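# Replace failed memory modules in open bench servers

## Task

Fix every open server on the bench so that each slot in its middle memory bank holds a working module with both latches locked. A slot whose end lamp is lit had a failed module at the start, and the lamp stays lit even after repair. Take replacements from the trays, and leave no loose part inside any server.

## Robot and tools

Robot: two FANUC CRX arms, left_arm and right_arm, each with six joints and a Robotiq 140 mm two-finger gripper. Joint order everywhere is waist (J1), shoulder (J2), elbow (J3), forearm roll (J4), wrist pitch (J5), wrist roll (J6). Wrist roll has its sign flipped compared with the URDF, in commands and in results. left_arm's fingers are rigid. right_arm's fingers can fold: only a grip in the outer quarter of the pads, near the tips, is firm. A grip nearer the palm may be loose or may slip, and a fingertip pushed into a surface folds quietly, which spoils the next grip.

Frames: each arm's hand pose, velocity and wrist camera are given in that arm's own base frame. Fixed cameras and the table use the scene frame: origin on the table top midway between the arms, +x out over the table, +z up, left_arm toward +y. Calibrated bases: left_arm at (+0.022, +0.425, 0) m, right_arm at (+0.022, -0.301, 0) m, both almost unrotated. end_effector_position (metres) is the point between closed pads; the gripper's +z points along the fingers and it opens along y. Printed poses can be a few cm off.

The row: every motion is described by a row of 18 numbers, each in [-1, 1], covering both arms even if one stays idle: left_arm's 6 joint values, then its gripper position, force_limit, speed; then the same 9 for right_arm. Joint values are offsets, not poses, measured from the Joint targets shown at the start of the action or call, not from the previous row. Scale: 1.0 = 2.204 rad for waist and shoulder, 2.644 rad for elbow, 3.305 rad for the three wrist joints. A 0 keeps that joint at its target. Gripper position is absolute: +1 fully open (140 mm), about -0.8 pads touching, -1 close until blocked. force_limit sets squeeze (about 14 N at -1, 40 N at 0, 58 N at +1); speed sets finger speed (about 30 mm/s at -1 up to 250 at +1), and faster closing grips much harder. To leave a gripper unchanged, repeat its last three numbers; 0 is a real command. Joint ranges (rad, URDF signs): waist ±3.491, shoulder ±3.140, elbow -1.187 to 4.328, forearm roll ±3.316, wrist pitch ±3.140, wrist roll ±3.927. Requests more than 0.010 rad past a limit refuse the action for both arms.

Tools:
- execute_actions(actions, cameras): actions is a list of actions; each action is a table of up to 15 rows, one per 1/30 s step, the last row held for the rest of its 15 steps. Empty list just reports state and images.
- move(target, speed, blend, stop_force, zero, blocking, cameras): target is one 18-number row or a list of up to 15 rows, all offsets from the same current Joint targets. speed is rad/s for the joint with farthest to go (0.01 to 3.92, default 0.5; use far less near contact). blend in rad rounds corners in a list. stop_force (12 to 80 N, both arms) ends an arm's path when it feels that much push; omit it when backing off something. zero (default true) re-zeroes the force reading first. blocking=false returns early and cannot be combined with stop_force. The result adds a move: line: done, off_target, moving, held or fault, and limits=held if steps were withheld.
- wait(seconds 0 to 10, cameras): robot holds its last command.
- stop(cameras): brakes a running move; fingers keep going.
- zoom_image(camera, region): camera is cam_high, cam_low, cam_left_wrist or cam_right_wrist; region [x0, y0, x1, y1] pixels, at most 504 by 504.
- read_manual(section): licence texts only.
- finished_scene(scene): ends the current scene by its number; irreversible.

Results: Joint positions, Joint velocities ("within noise" when still), Joint targets (base for the next offsets), Tool commands, end_effector pose, Flange force (gripper axes, includes held weight, noisy, may say no reading), position_measured in counts (3 open, 230 pads met), and object_status: 0 moving, 1 blocked while opening, 2 blocked while closing (a grip), 3 reached position or pads met. Status lags 0.2 to 1.7 s. To grip harder, raise force_limit and nudge position (-1 to -0.98) or reopen and close faster. "joint sent to its limit" and "joint command not followed" (clearance check between arms) lines may appear.

Avoid: dropping parts or releasing them while moving, slamming, hard pushes, and anything leaving the table. Contact torque at a joint's load limit (148 N m big joints, 37.2 N m wrist) or 150 N outside force causes a 10 s fault stop; after a force fault release any trapped grip before moving. Arms are stiff, so a target slightly beyond firm contact can fault. Don't let the arms or grippers press on each other. Holding loads or stretching out heats motors; a MOTOR HOT line warns of a long over-temperature stop. Avoid twisting stiff things or holding heavy parts off-centre.

Each tool is called after "Emit:" in YAML: its name, and indented under it one key for each argument.

## Session

Emit:
execute_actions:
  actions: []

Scene clock: 0.00 s.
left_arm: end_effector_position=(+0.0463, -0.3986, +0.3345) position_measured=3 object_status=3 end_effector_quat_wxyz=(+0.660, -0.098, -0.707, -0.232) | right_arm: end_effector_position=(+0.6555, -0.0986, +0.1421) position_measured=3 object_status=3 end_effector_quat_wxyz=(+0.099, +0.819, -0.200, +0.528)
Joint positions: left_arm=[-0.836 0.674 0.119 0.606 -2.472 0.866] | right_arm=[-0.245 0.077 -0.803 2.771 -0.465 1.368]
Joint velocities: within noise
Flange force (N): no reading
Joint targets: left_arm=[-0.836 0.674 0.119 0.606 -2.472 0.866] | right_arm=[-0.245 0.077 -0.803 2.771 -0.465 1.368]
Tool commands: left_gripper/position=+1.0 left_gripper/force_limit=+1.0 left_gripper/speed=+1.0 right_gripper/position=+1.0 right_gripper/force_limit=+1.0 right_gripper/speed=+1.0

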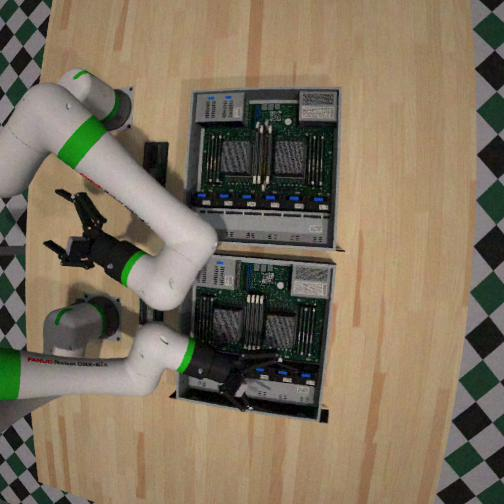

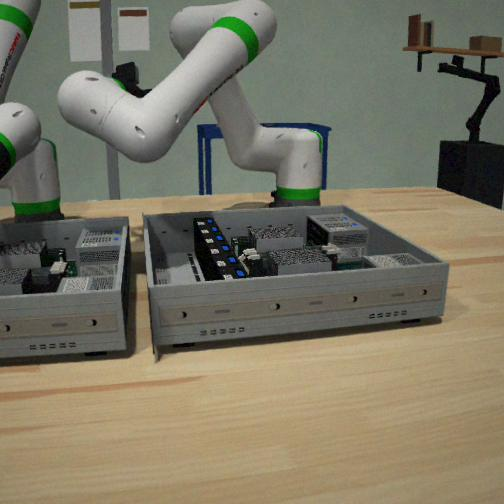

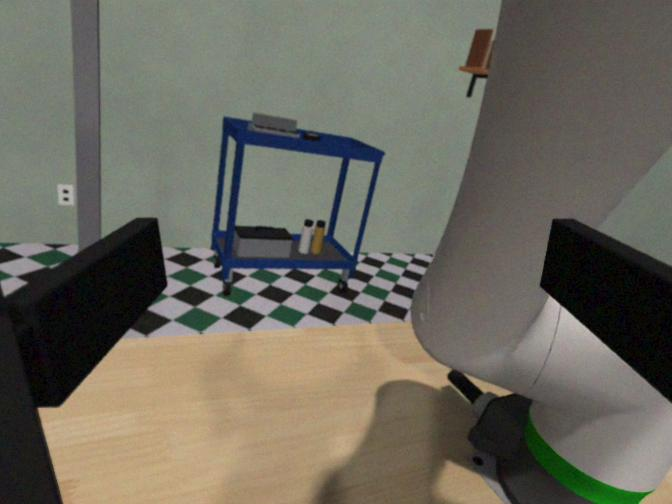

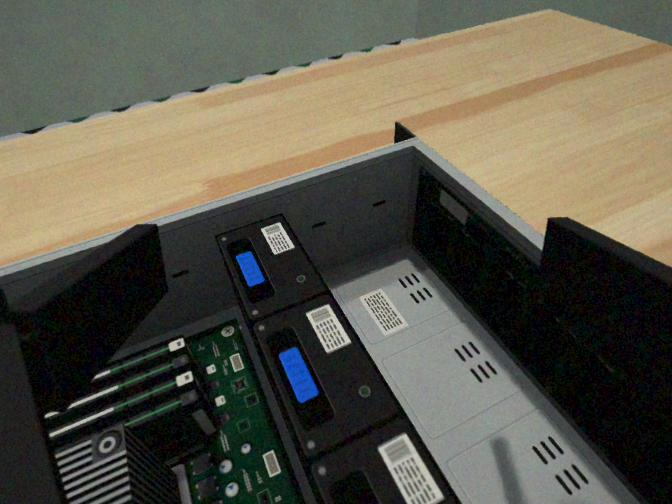

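Emit:
zoom_image:
  camera: "cam_high"
  region: [170, 80, 350, 260]

Emit:
zoom_image:
  camera: "cam_high"
  region: [170, 245, 350, 425]

Emit:
zoom_image:
  camera: "cam_high"
  region: [100, 120, 220, 340]

Scaled by 2.800.

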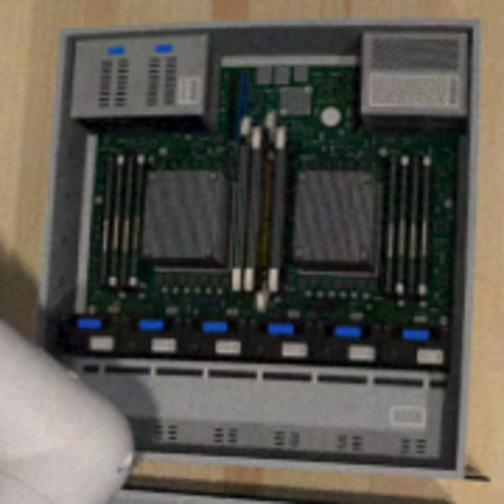

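Scaled by 2.800.

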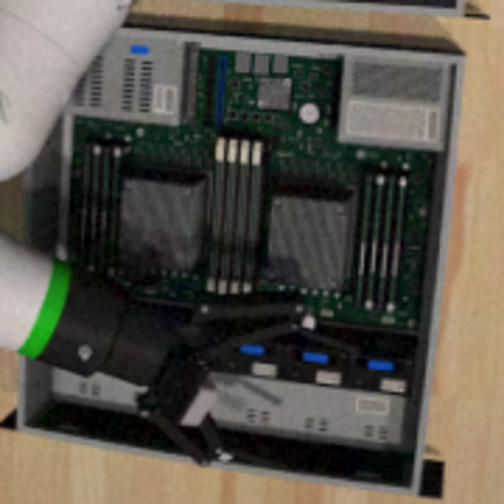

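Scaled by 2.291.

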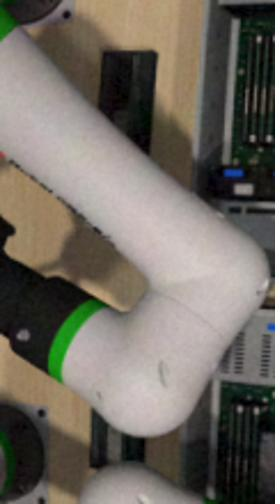

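Emit:
move:
  target:
    - [0,0,0,0,0,0,1,1,1,0.0404,0.0998,0.486,0,0,0,1,1,1]
    - [0.3008,-0.137,0.1751,-0.1834,0.2091,-0.2956,1,1,1,0.0404,0.0998,0.486,0.1123,0.6717,-0.4593,1,1,1]
  speed: 0.9

Scene clock: 69.60 s.
left_arm: end_effector_position=(+0.5385, -0.2261, +0.3000) position_measured=3 object_status=3 end_effector_quat_wxyz=(+0.000, +0.685, -0.729, +0.000) | right_arm: end_effector_position=(+0.5566, +0.0442, +0.2999) position_measured=3 object_status=3 end_effector_quat_wxyz=(+0.001, +0.709, +0.705, +0.000)
Joint positions: left_arm=[-0.173 0.372 0.582 -0.001 -1.781 -0.111] | right_arm=[-0.156 0.297 0.482 3.142 1.755 -0.15]
Joint velocities: within noise
Flange force (N): left_arm=[5.5 -11.0 -2.5] | right_arm=[0.5 12.1 -7.7]
Joint targets: left_arm=[-0.173 0.372 0.582 -0.001 -1.781 -0.111] | right_arm=[-0.156 0.297 0.482 3.142 1.755 -0.150]
move: done
camera_calibration:
cam_left_wrist: T_world_to_cam=[[-0.999053, 0.0431544, 0.00552994, 0.554887], [0.0424306, 0.938324, 0.343143, 0.088028], [0.00961925, 0.343052, -0.939267, 0.498782], [0, 0, 0, 1]] pos_world=[0.545829, -0.277653, 0.435215]
cam_right_wrist: T_world_to_cam=[[0.999733, -0.0156035, 0.0170246, -0.559039], [-0.0207089, -0.93199, 0.361891, -0.0507992], [0.01022, -0.362147, -0.932065, 0.435391], [0, 0, 0, 1]] pos_world=[0.553388, 0.101608, 0.433713]

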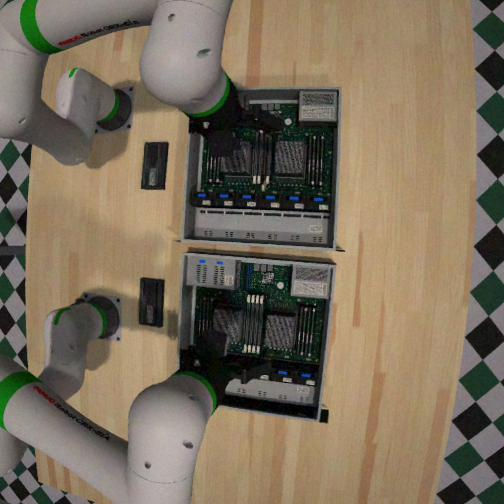

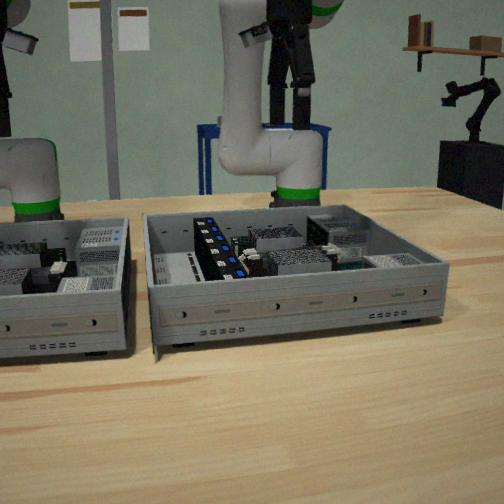

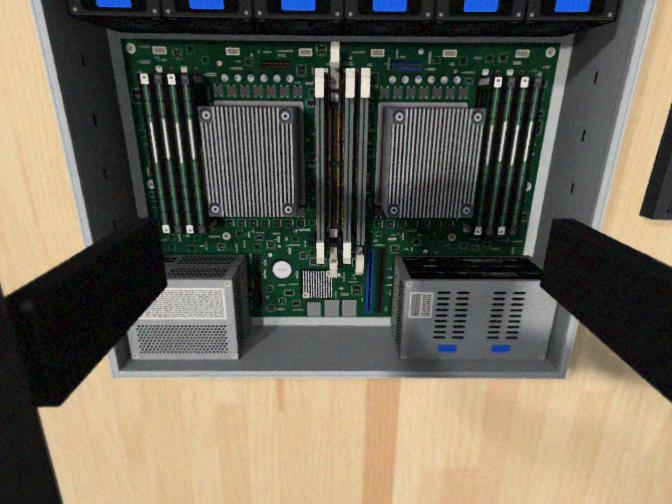

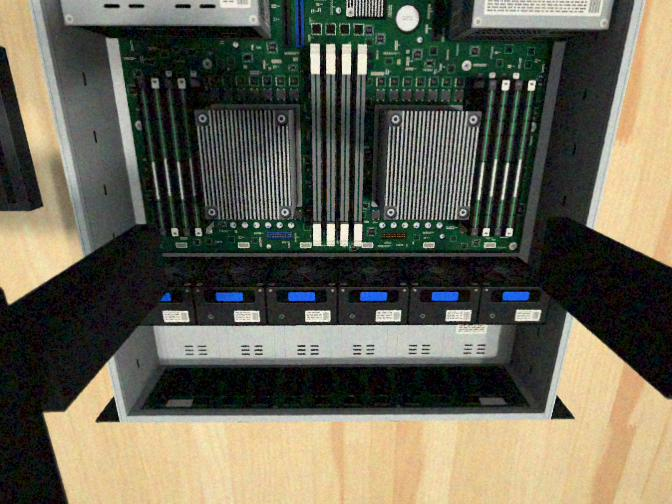

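Emit:
zoom_image:
  camera: "cam_left_wrist"
  region: [260, 30, 440, 165]

Emit:
zoom_image:
  camera: "cam_left_wrist"
  region: [260, 155, 440, 290]

Emit:
zoom_image:
  camera: "cam_right_wrist"
  region: [260, 20, 440, 155]

Emit:
zoom_image:
  camera: "cam_right_wrist"
  region: [260, 130, 440, 265]

Emit:
zoom_image:
  camera: "cam_high"
  region: [130, 130, 180, 200]

Emit:
zoom_image:
  camera: "cam_high"
  region: [125, 265, 175, 335]

Scaled by 2.800.

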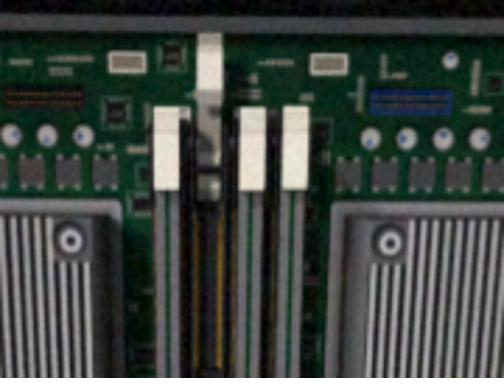

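Scaled by 2.800.

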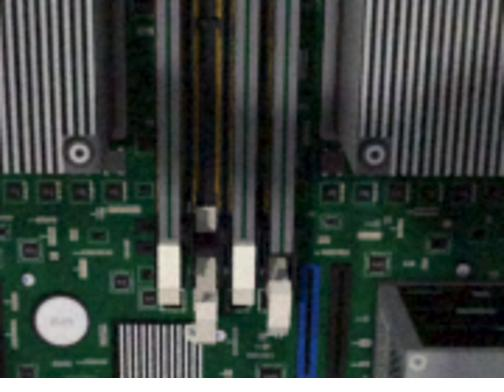

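Scaled by 2.800.

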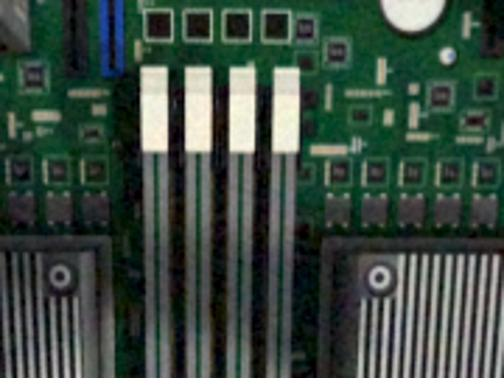

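Scaled by 2.800.

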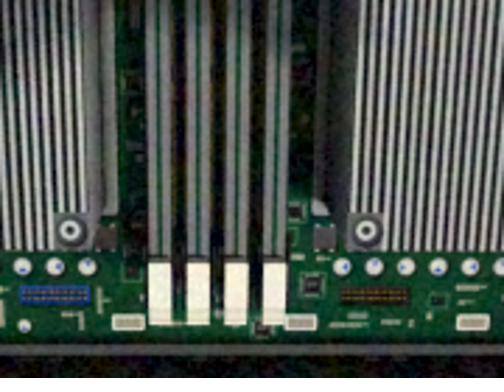

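Scaled by 7.200.

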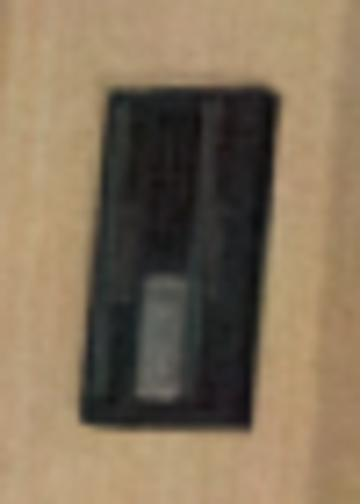

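Scaled by 7.200.

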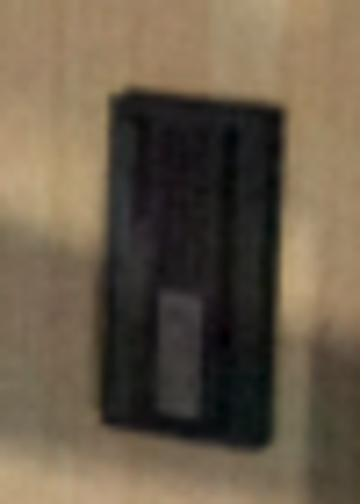

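Emit:
move:
  target: [0,-0.0071,-0.1319,0,0.1009,0,1,1,1,0,-0.0034,-0.1275,0,-0.0996,0,1,1,1]
  cameras: ["cam_left_wrist","cam_right_wrist"]

Emit:
zoom_image:
  camera: "cam_left_wrist"
  region: [260, 50, 460, 200]

Emit:
zoom_image:
  camera: "cam_left_wrist"
  region: [260, 190, 460, 340]

Emit:
zoom_image:
  camera: "cam_right_wrist"
  region: [240, 50, 440, 200]

Emit:
zoom_image:
  camera: "cam_right_wrist"
  region: [240, 190, 440, 340]

Scene clock: 95.93 s.
left_arm: end_effector_position=(+0.5388, -0.2261, +0.1599) position_measured=3 object_status=3 end_effector_quat_wxyz=(+0.000, +0.685, -0.729, +0.000) | right_arm: end_effector_position=(+0.5564, +0.0442, +0.1598) position_measured=3 object_status=3 end_effector_quat_wxyz=(+0.001, +0.709, +0.705, +0.000)
Joint positions: left_arm=[-0.173 0.356 0.233 -0.001 -1.448 -0.111] | right_arm=[-0.156 0.289 0.145 3.142 1.426 -0.15]
Joint velocities: within noise
Flange force (N): left_arm=[4.2 -7.8 2.1] | right_arm=[-0.4 9.4 -3.3]
Joint targets: left_arm=[-0.173 0.356 0.233 -0.001 -1.448 -0.111] | right_arm=[-0.156 0.289 0.145 3.142 1.426 -0.150]
move: done
camera_calibration:
cam_left_wrist: T_world_to_cam=[[-0.999051, 0.0432686, 0.00493308, 0.556167], [0.0423328, 0.93832, 0.343167, 0.1361], [0.0102195, 0.34305, -0.939262, 0.366953], [0, 0, 0, 1]] pos_world=[0.546128, -0.277653, 0.295216]
cam_right_wrist: T_world_to_cam=[[0.999741, -0.0155161, 0.0166754, -0.556462], [-0.0205019, -0.931957, 0.361988, -0.000209088], [0.0099241, -0.362236, -0.932034, 0.304878], [0, 0, 0, 1]] pos_world=[0.553288, 0.101609, 0.293511]
Images, in order (width x height): cam_left_wrist 672x504, cam_right_wrist 672x504.

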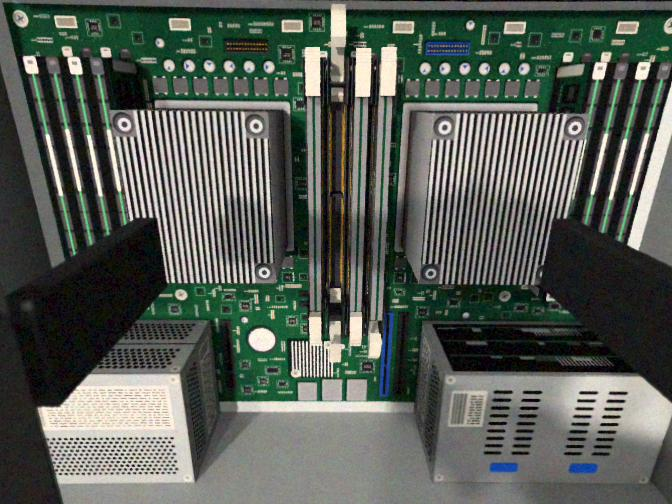

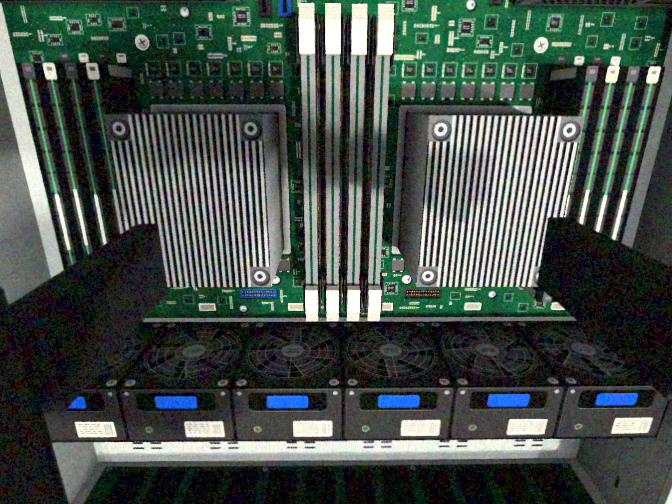

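Scaled by 2.520.

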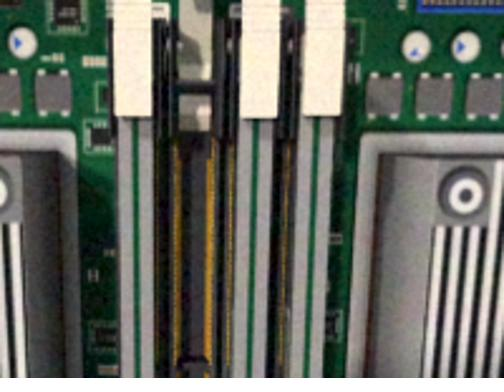

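Scaled by 2.520.

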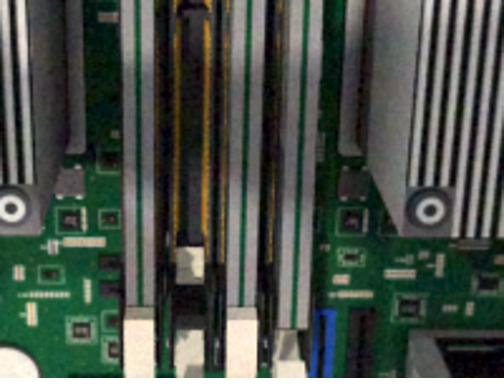

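Scaled by 2.520.

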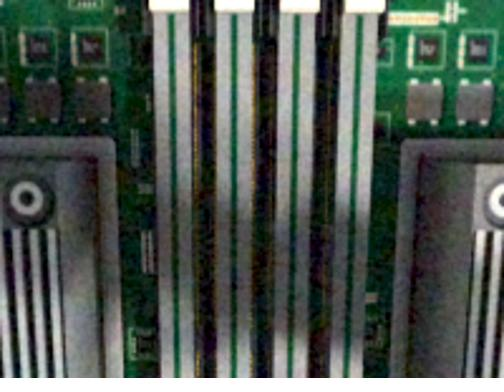

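Scaled by 2.520.

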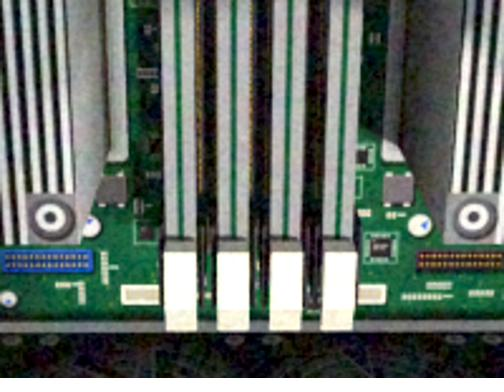

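Emit:
zoom_image:
  camera: "cam_right_wrist"
  region: [270, 0, 430, 70]

Emit:
zoom_image:
  camera: "cam_left_wrist"
  region: [290, 280, 400, 380]

Emit:
zoom_image:
  camera: "cam_left_wrist"
  region: [290, 0, 420, 110]

Emit:
zoom_image:
  camera: "cam_right_wrist"
  region: [280, 270, 420, 350]

Scaled by 3.150.

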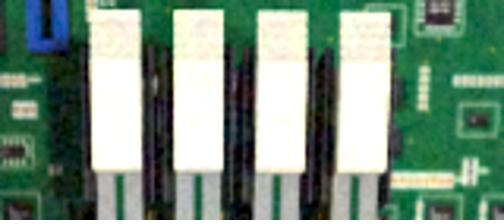

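Scaled by 4.582.

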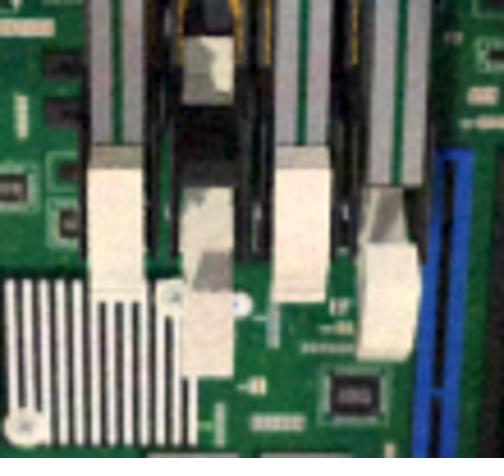

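Scaled by 3.877.

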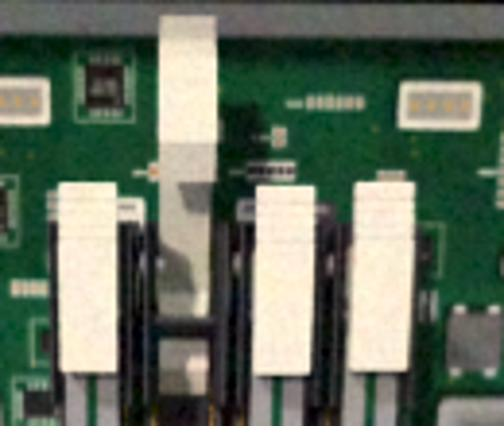

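Scaled by 3.600.

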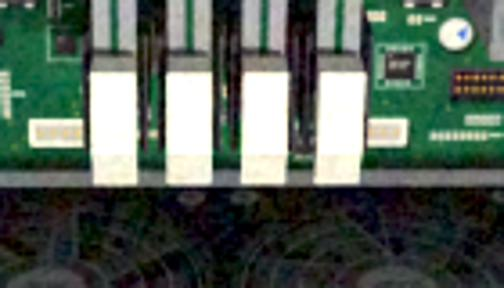

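Emit:
move:
  target: [-0.0418,0.0226,0.0256,0,-0.0054,-0.0278,1,1,1,0.0463,0.0082,0.0086,0,0.0015,0.0309,1,1,1]
  cameras: ["cam_left_wrist","cam_right_wrist"]

Emit:
zoom_image:
  camera: "cam_left_wrist"
  region: [280, 80, 440, 200]

Emit:
zoom_image:
  camera: "cam_right_wrist"
  region: [260, 40, 420, 160]

Scene clock: 116.73 s.
left_arm: end_effector_position=(+0.5349, -0.2799, +0.1598) position_measured=3 object_status=3 end_effector_quat_wxyz=(+0.000, +0.684, -0.729, +0.000) | right_arm: end_effector_position=(+0.5563, +0.1002, +0.1596) position_measured=3 object_status=3 end_effector_quat_wxyz=(+0.000, +0.709, +0.705, +0.000)
Joint positions: left_arm=[-0.265 0.406 0.301 -0.001 -1.465 -0.203] | right_arm=[-0.054 0.307 0.168 3.142 1.431 -0.048]
Joint velocities: within noise
Flange force (N): left_arm=[4.7 -8.3 2.5] | right_arm=[1.0 11.3 -4.1]
Joint targets: left_arm=[-0.266 0.406 0.301 -0.001 -1.465 -0.203] | right_arm=[-0.054 0.307 0.168 3.142 1.431 -0.048]
move: done
camera_calibration:
cam_left_wrist: T_world_to_cam=[[-0.999043, 0.0434581, 0.00499854, 0.554538], [0.0425343, 0.938343, 0.343078, 0.18671], [0.0102192, 0.342962, -0.939294, 0.385336], [0, 0, 0, 1]] pos_world=[0.542128, -0.331453, 0.295116]
cam_right_wrist: T_world_to_cam=[[0.999745, -0.0156582, 0.0162948, -0.555359], [-0.0204936, -0.932069, 0.361701, 0.0521472], [0.00952431, -0.361942, -0.932152, 0.325187], [0, 0, 0, 1]] pos_world=[0.553189, 0.157608, 0.293311]
Images, in order (width x height): cam_left_wrist 672x504, cam_right_wrist 672x504.

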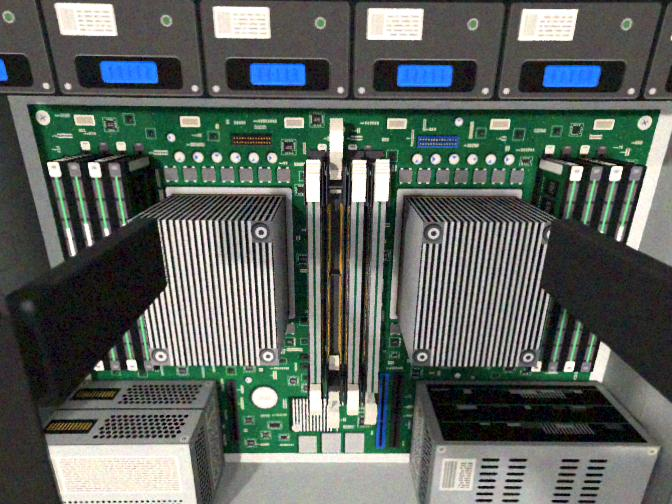

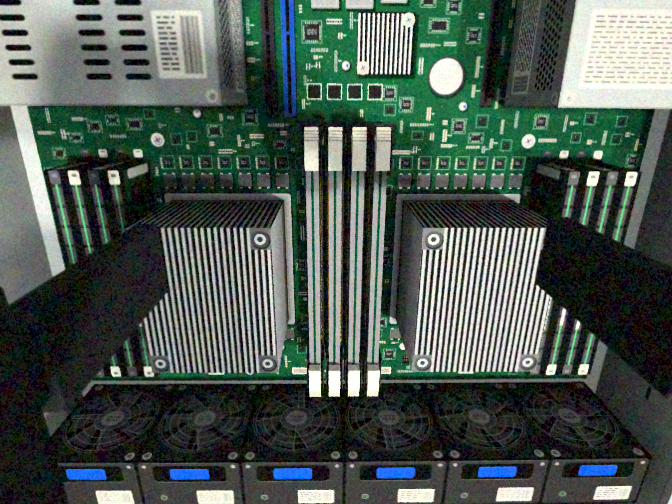

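Scaled by 3.150.

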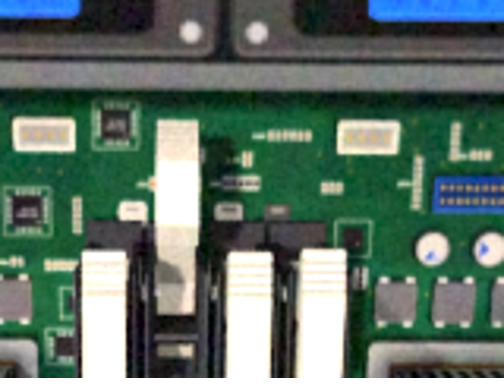

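Scaled by 3.150.

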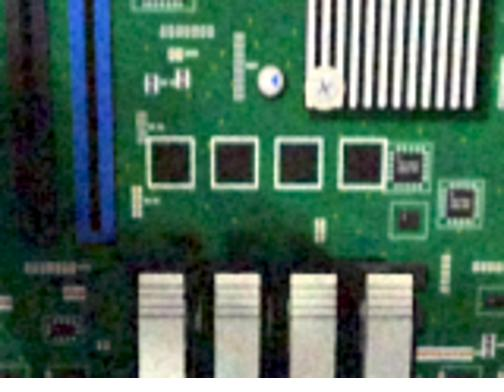

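Emit:
zoom_image:
  camera: "cam_left_wrist"
  region: [300, 115, 380, 175]

Emit:
move:
  target: [0,0,0,0,0,0,1,1,1,-0.0463,-0.0082,-0.0086,0,-0.0015,0.9197,1,1,1]
  cameras: ["cam_left_wrist","cam_right_wrist"]

Emit:
zoom_image:
  camera: "cam_right_wrist"
  region: [280, 10, 400, 100]

Scaled by 6.300.

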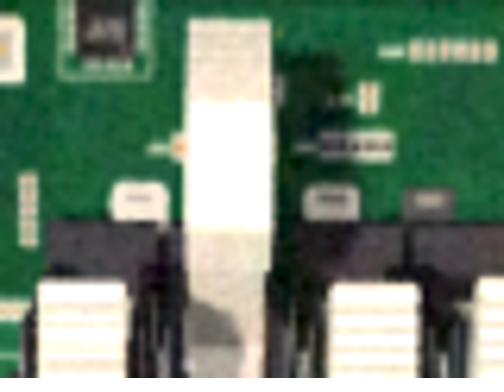

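Scene clock: 131.23 s.
left_arm: end_effector_position=(+0.5348, -0.2799, +0.1598) position_measured=3 object_status=3 end_effector_quat_wxyz=(+0.000, +0.684, -0.729, +0.000) | right_arm: end_effector_position=(+0.5564, +0.0442, +0.1597) position_measured=3 object_status=3 end_effector_quat_wxyz=(+0.000, +0.705, -0.709, +0.001)
Joint positions: left_arm=[-0.266 0.406 0.301 -0.001 -1.465 -0.203] | right_arm=[-0.156 0.289 0.145 3.142 1.426 2.992]
Joint velocities: within noise
Flange force (N): left_arm=[5.5 -8.7 1.2] | right_arm=[-0.1 -11.7 -4.3]
Joint targets: left_arm=[-0.266 0.406 0.301 -0.001 -1.465 -0.203] | right_arm=[-0.156 0.289 0.145 3.142 1.426 2.992]
move: done
camera_calibration:
cam_left_wrist: T_world_to_cam=[[-0.999038, 0.0435517, 0.00503314, 0.554561], [0.042634, 0.938339, 0.343078, 0.186749], [0.0102188, 0.342962, -0.939294, 0.38537], [0, 0, 0, 1]] pos_world=[0.542128, -0.331553, 0.295115]
cam_right_wrist: T_world_to_cam=[[-0.999769, 0.0161018, 0.0142106, 0.555218], [0.0201491, 0.932254, 0.361243, -0.105079], [-0.00743123, 0.361446, -0.932363, 0.282545], [0, 0, 0, 1]] pos_world=[0.559307, -0.0131051, 0.293504]
Images, in order (width x height): cam_left_wrist 672x504, cam_right_wrist 672x504.

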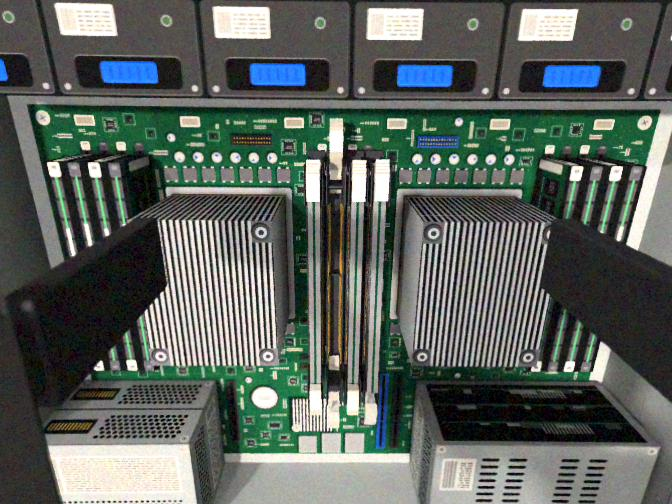

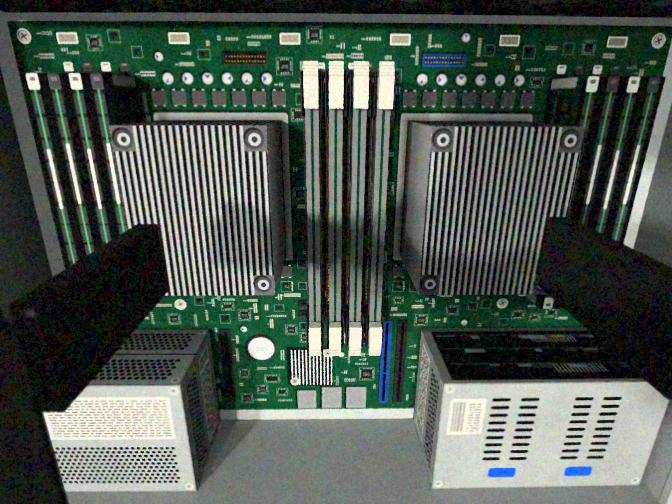

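Scaled by 4.200.

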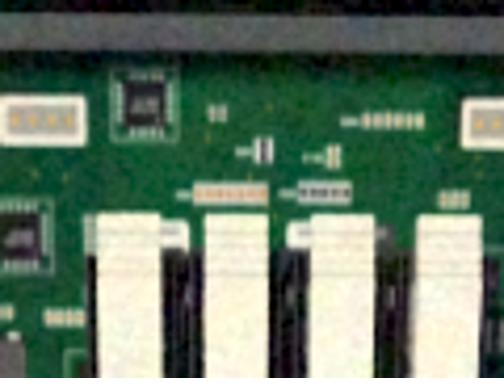

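Emit:
move:
  target: [0,0,0,0,0,0,1,1,1,-0.0565,-0.0014,-0.0016,0,-0.0003,-0.0378,1,1,1]
  cameras: ["cam_right_wrist"]

Emit:
zoom_image:
  camera: "cam_right_wrist"
  region: [290, 120, 390, 195]

Scene clock: 140.17 s.
left_arm: end_effector_position=(+0.5348, -0.2799, +0.1598) position_measured=3 object_status=3 end_effector_quat_wxyz=(+0.000, +0.684, -0.729, +0.000) | right_arm: end_effector_position=(+0.5563, -0.0248, +0.1596) position_measured=3 object_status=3 end_effector_quat_wxyz=(+0.000, +0.705, -0.709, +0.000)
Joint positions: left_arm=[-0.266 0.406 0.301 -0.001 -1.465 -0.203] | right_arm=[-0.28 0.286 0.141 3.142 1.425 2.867]
Joint velocities: within noise
Flange force (N): left_arm=[5.2 -8.5 1.9] | right_arm=[2.5 -10.2 -4.4]
Joint targets: left_arm=[-0.266 0.406 0.301 -0.001 -1.465 -0.203] | right_arm=[-0.280 0.286 0.141 3.142 1.425 2.867]
move: done
camera_calibration:
cam_right_wrist: T_world_to_cam=[[-0.999774, 0.0155917, 0.0144474, 0.556124], [0.0197576, 0.932331, 0.361066, -0.0404363], [-0.00784016, 0.36127, -0.932428, 0.307627], [0, 0, 0, 1]] pos_world=[0.55921, -0.0821072, 0.293406]
Images, in order (width x height): cam_right_wrist 672x504.

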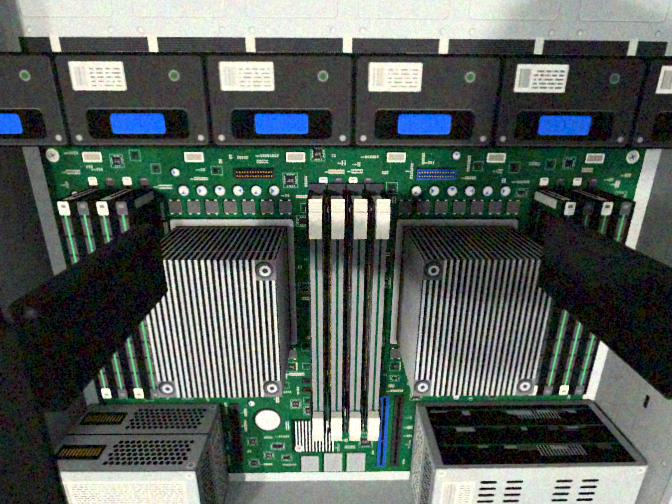

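Scaled by 5.040.

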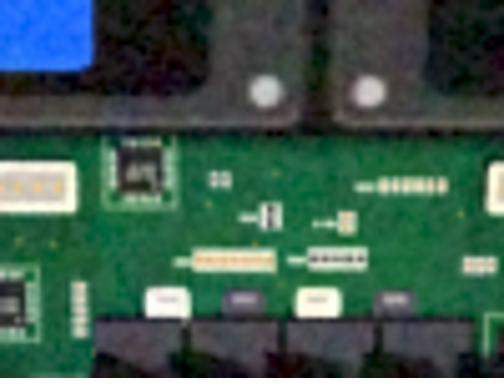

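Emit:
move:
  target: [0,0.009,-0.034,0,0.0333,0,1,1,1,0,0.0109,-0.0331,0,-0.0338,0,1,1,1]
  cameras: ["cam_left_wrist","cam_right_wrist"]

Emit:
zoom_image:
  camera: "cam_right_wrist"
  region: [290, 160, 390, 235]

Emit:
zoom_image:
  camera: "cam_left_wrist"
  region: [290, 120, 390, 195]

Scene clock: 153.77 s.
left_arm: end_effector_position=(+0.5349, -0.2799, +0.1100) position_measured=3 object_status=3 end_effector_quat_wxyz=(+0.000, +0.684, -0.729, +0.000) | right_arm: end_effector_position=(+0.5562, -0.0248, +0.1098) position_measured=3 object_status=3 end_effector_quat_wxyz=(+0.000, +0.705, -0.709, +0.001)
Joint positions: left_arm=[-0.266 0.426 0.211 -0.001 -1.355 -0.203] | right_arm=[-0.28 0.31 0.053 3.142 1.313 2.867]
Joint velocities: within noise
Flange force (N): left_arm=[4.5 -7.7 2.8] | right_arm=[1.5 -10.7 -3.4]
Joint targets: left_arm=[-0.266 0.426 0.211 -0.001 -1.355 -0.203] | right_arm=[-0.280 0.310 0.053 3.142 1.313 2.867]
move: done
camera_calibration:
cam_left_wrist: T_world_to_cam=[[-0.999038, 0.0435983, 0.00461924, 0.554928], [0.042537, 0.938382, 0.342973, 0.203926], [0.0106184, 0.34284, -0.939334, 0.338347], [0, 0, 0, 1]] pos_world=[0.542128, -0.331553, 0.245316]
cam_right_wrist: T_world_to_cam=[[-0.999776, 0.015658, 0.0142605, 0.556795], [0.0197526, 0.932296, 0.361157, -0.0224753], [-0.00763999, 0.361358, -0.932396, 0.261077], [0, 0, 0, 1]] pos_world=[0.559109, -0.082107, 0.243604]
Images, in order (width x height): cam_left_wrist 672x504, cam_right_wrist 672x504.

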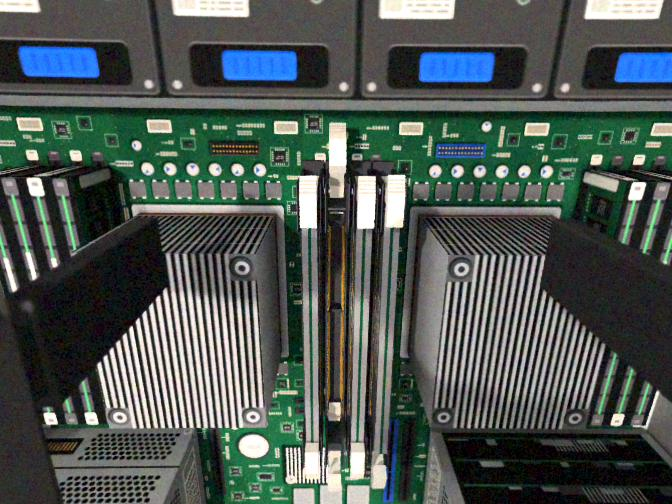

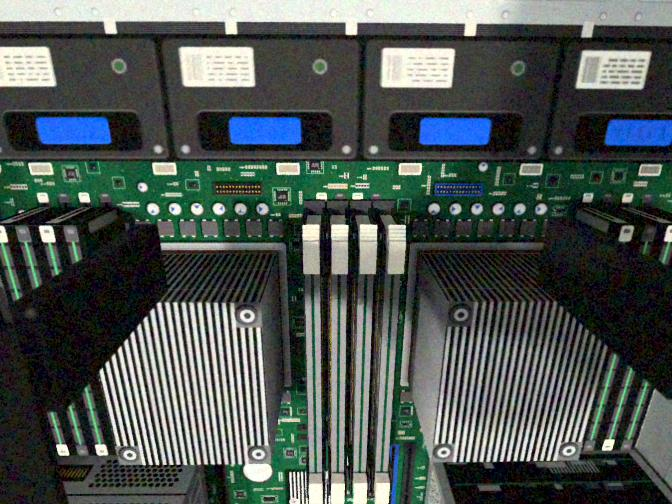

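Scaled by 5.040.

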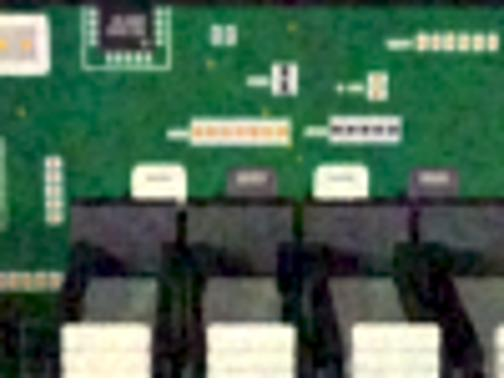

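Scaled by 5.040.

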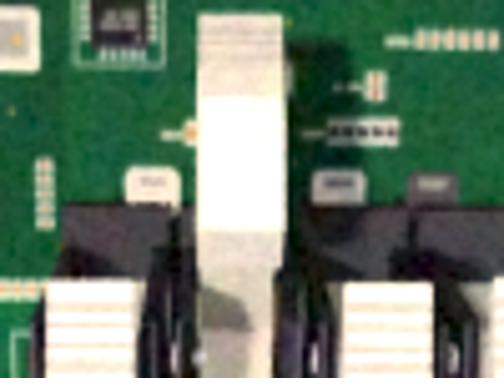

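Emit:
move:
  target:
    - [0,0,0.034,0,-0.0333,0,1,1,1,0,0,0.0331,0,0.0338,0,1,1,1]
    - [0.1078,-0.0465,-0.0187,0,-0.021,-0.8787,1,1,1,0.1192,0.0135,0.0478,0,0.0366,-0.8711,1,1,1]
    - [0.1078,-0.0465,-0.0527,0,0.0112,-0.8787,1,1,1,0.1192,0.0135,0.0147,0,0.0028,-0.8711,1,1,1]
  cameras: ["cam_left_wrist","cam_right_wrist"]
  speed: 0.8

Scene clock: 172.50 s.
left_arm: end_effector_position=(+0.5430, -0.1450, +0.1100) position_measured=3 object_status=3 end_effector_quat_wxyz=(+0.000, +0.729, +0.685, +0.000) | right_arm: end_effector_position=(+0.5561, +0.1203, +0.1096) position_measured=3 object_status=3 end_effector_quat_wxyz=(+0.000, +0.709, +0.705, +0.000)
Joint positions: left_arm=[-0.028 0.323 0.071 -0.001 -1.318 -3.107] | right_arm=[-0.017 0.34 0.092 3.142 1.322 -0.013]
Joint velocities: within noise
Flange force (N): left_arm=[-3.2 9.2 2.0] | right_arm=[1.6 11.3 -3.0]
Joint targets: left_arm=[-0.028 0.323 0.071 -0.001 -1.318 -3.107] | right_arm=[-0.017 0.340 0.092 3.142 1.322 -0.013]
move: done
camera_calibration:
cam_left_wrist: T_world_to_cam=[[0.999052, -0.0431537, 0.00578169, -0.540622], [-0.0425302, -0.938834, 0.341735, -0.148971], [-0.00931906, -0.341657, -0.939779, 0.203534], [0, 0, 0, 1]] pos_world=[0.535671, -0.0936502, 0.245311]
cam_right_wrist: T_world_to_cam=[[0.999751, -0.0152162, 0.0163452, -0.554123], [-0.0200989, -0.932111, 0.361615, 0.088681], [0.0097331, -0.361854, -0.932184, 0.285698], [0, 0, 0, 1]] pos_world=[0.552987, 0.17761, 0.243312]
Images, in order (width x height): cam_left_wrist 672x504, cam_right_wrist 672x504.

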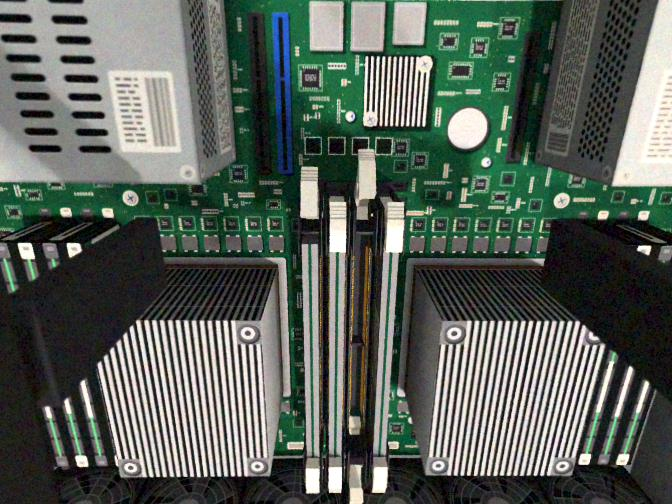

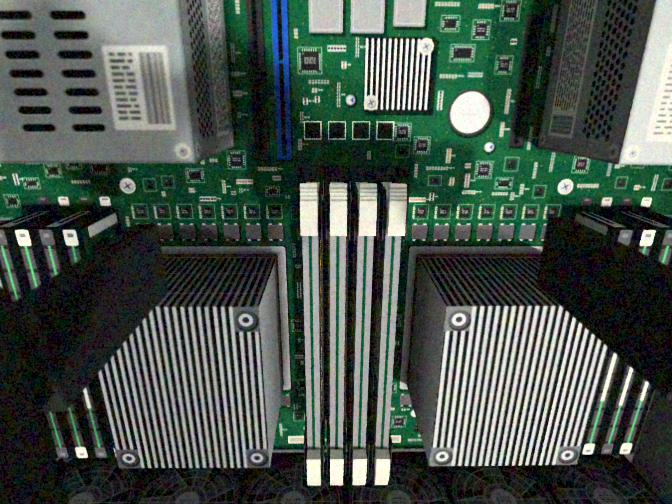

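Emit:
zoom_image:
  camera: "cam_right_wrist"
  region: [290, 110, 430, 215]

Emit:
zoom_image:
  camera: "cam_left_wrist"
  region: [285, 120, 425, 225]

Emit:
zoom_image:
  camera: "cam_right_wrist"
  region: [280, 430, 420, 504]

Emit:
zoom_image:
  camera: "cam_left_wrist"
  region: [280, 400, 420, 504]

Scaled by 3.600.

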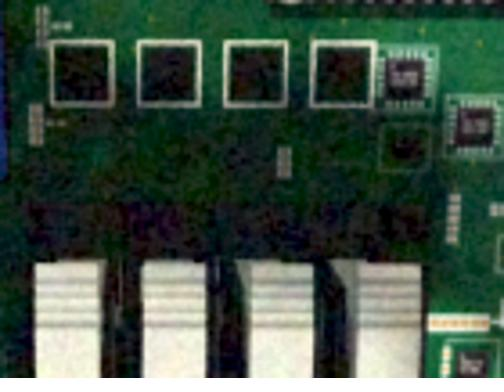

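Scaled by 3.600.

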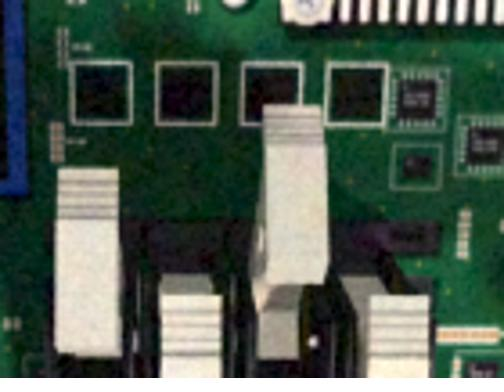

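Scaled by 3.600.

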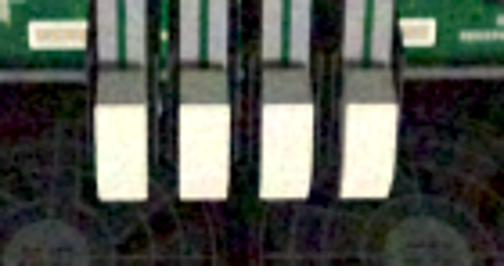

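Scaled by 3.600.

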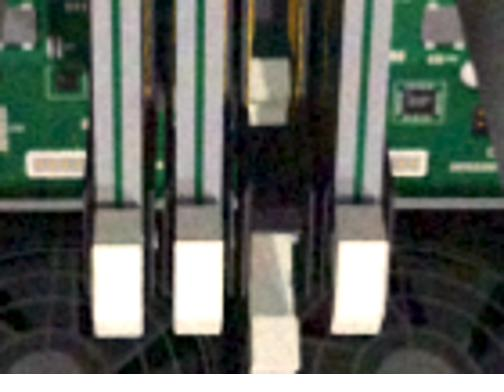

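Emit:
move:
  target: [-0.0344,-0.4084,-0.1762,0,-0.1314,-0.023,1,1,1,-0.168,-0.0116,0.0054,0,0.0121,-0.112,1,1,1]
  cameras: ["cam_left_wrist","cam_right_wrist"]
  speed: 0.6

Emit:
zoom_image:
  camera: "cam_right_wrist"
  region: [290, 40, 410, 130]

Scene clock: 215.00 s.
left_arm: end_effector_position=(+0.1850, -0.1497, +0.2499) position_measured=3 object_status=3 end_effector_quat_wxyz=(+0.000, +0.729, +0.685, +0.000) | right_arm: end_effector_position=(+0.5563, -0.0868, +0.1297) position_measured=3 object_status=3 end_effector_quat_wxyz=(+0.000, +0.709, +0.705, +0.000)
Joint positions: left_arm=[-0.104 -0.576 -0.394 -0.001 -1.753 -3.183] | right_arm=[-0.388 0.314 0.106 3.142 1.362 -0.383]
Joint velocities: within noise
Flange force (N): left_arm=[-5.3 1.2 -0.2] | right_arm=[-2.2 10.9 -3.1]
Joint targets: left_arm=[-0.104 -0.577 -0.394 -0.001 -1.753 -3.183] | right_arm=[-0.388 0.314 0.106 3.142 1.362 -0.383]
move: done
camera_calibration:
cam_left_wrist: T_world_to_cam=[[0.999079, -0.0425674, 0.00535291, -0.183658], [-0.0418327, -0.938861, 0.341746, -0.216589], [-0.00952161, -0.341655, -0.939777, 0.330196], [0, 0, 0, 1]] pos_world=[0.177573, -0.0983514, 0.385312]
cam_right_wrist: T_world_to_cam=[[0.999757, -0.0150879, 0.016094, -0.557635], [-0.0198923, -0.931964, 0.362004, -0.111743], [0.00953712, -0.362236, -0.932037, 0.229586], [0, 0, 0, 1]] pos_world=[0.553087, -0.0293894, 0.263409]
Images, in order (width x height): cam_left_wrist 672x504, cam_right_wrist 672x504.

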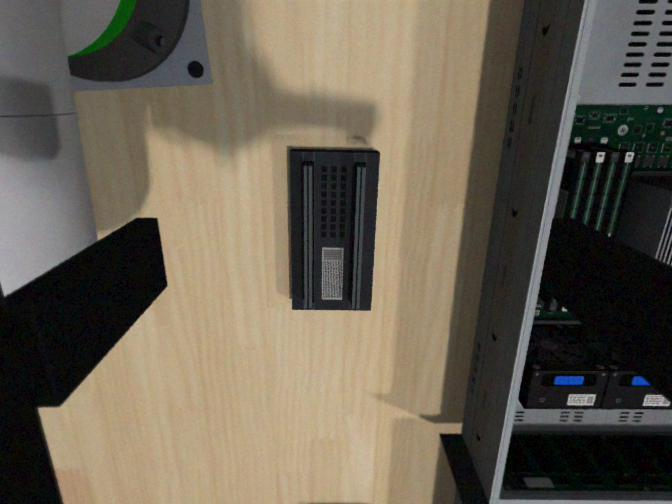

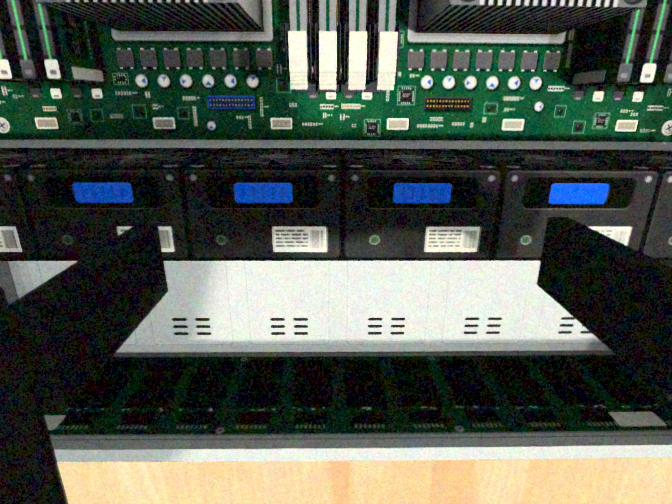

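Scaled by 4.200.

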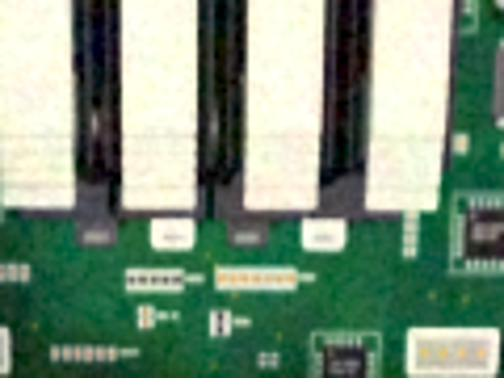

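Emit:
zoom_image:
  camera: "cam_left_wrist"
  region: [270, 130, 400, 330]

Scaled by 2.520.

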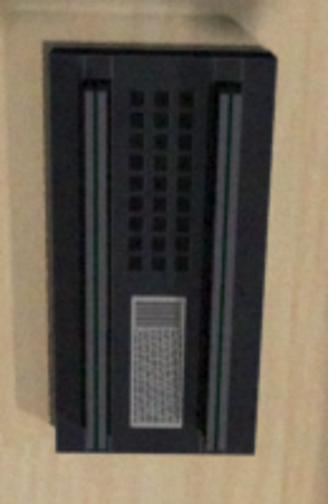

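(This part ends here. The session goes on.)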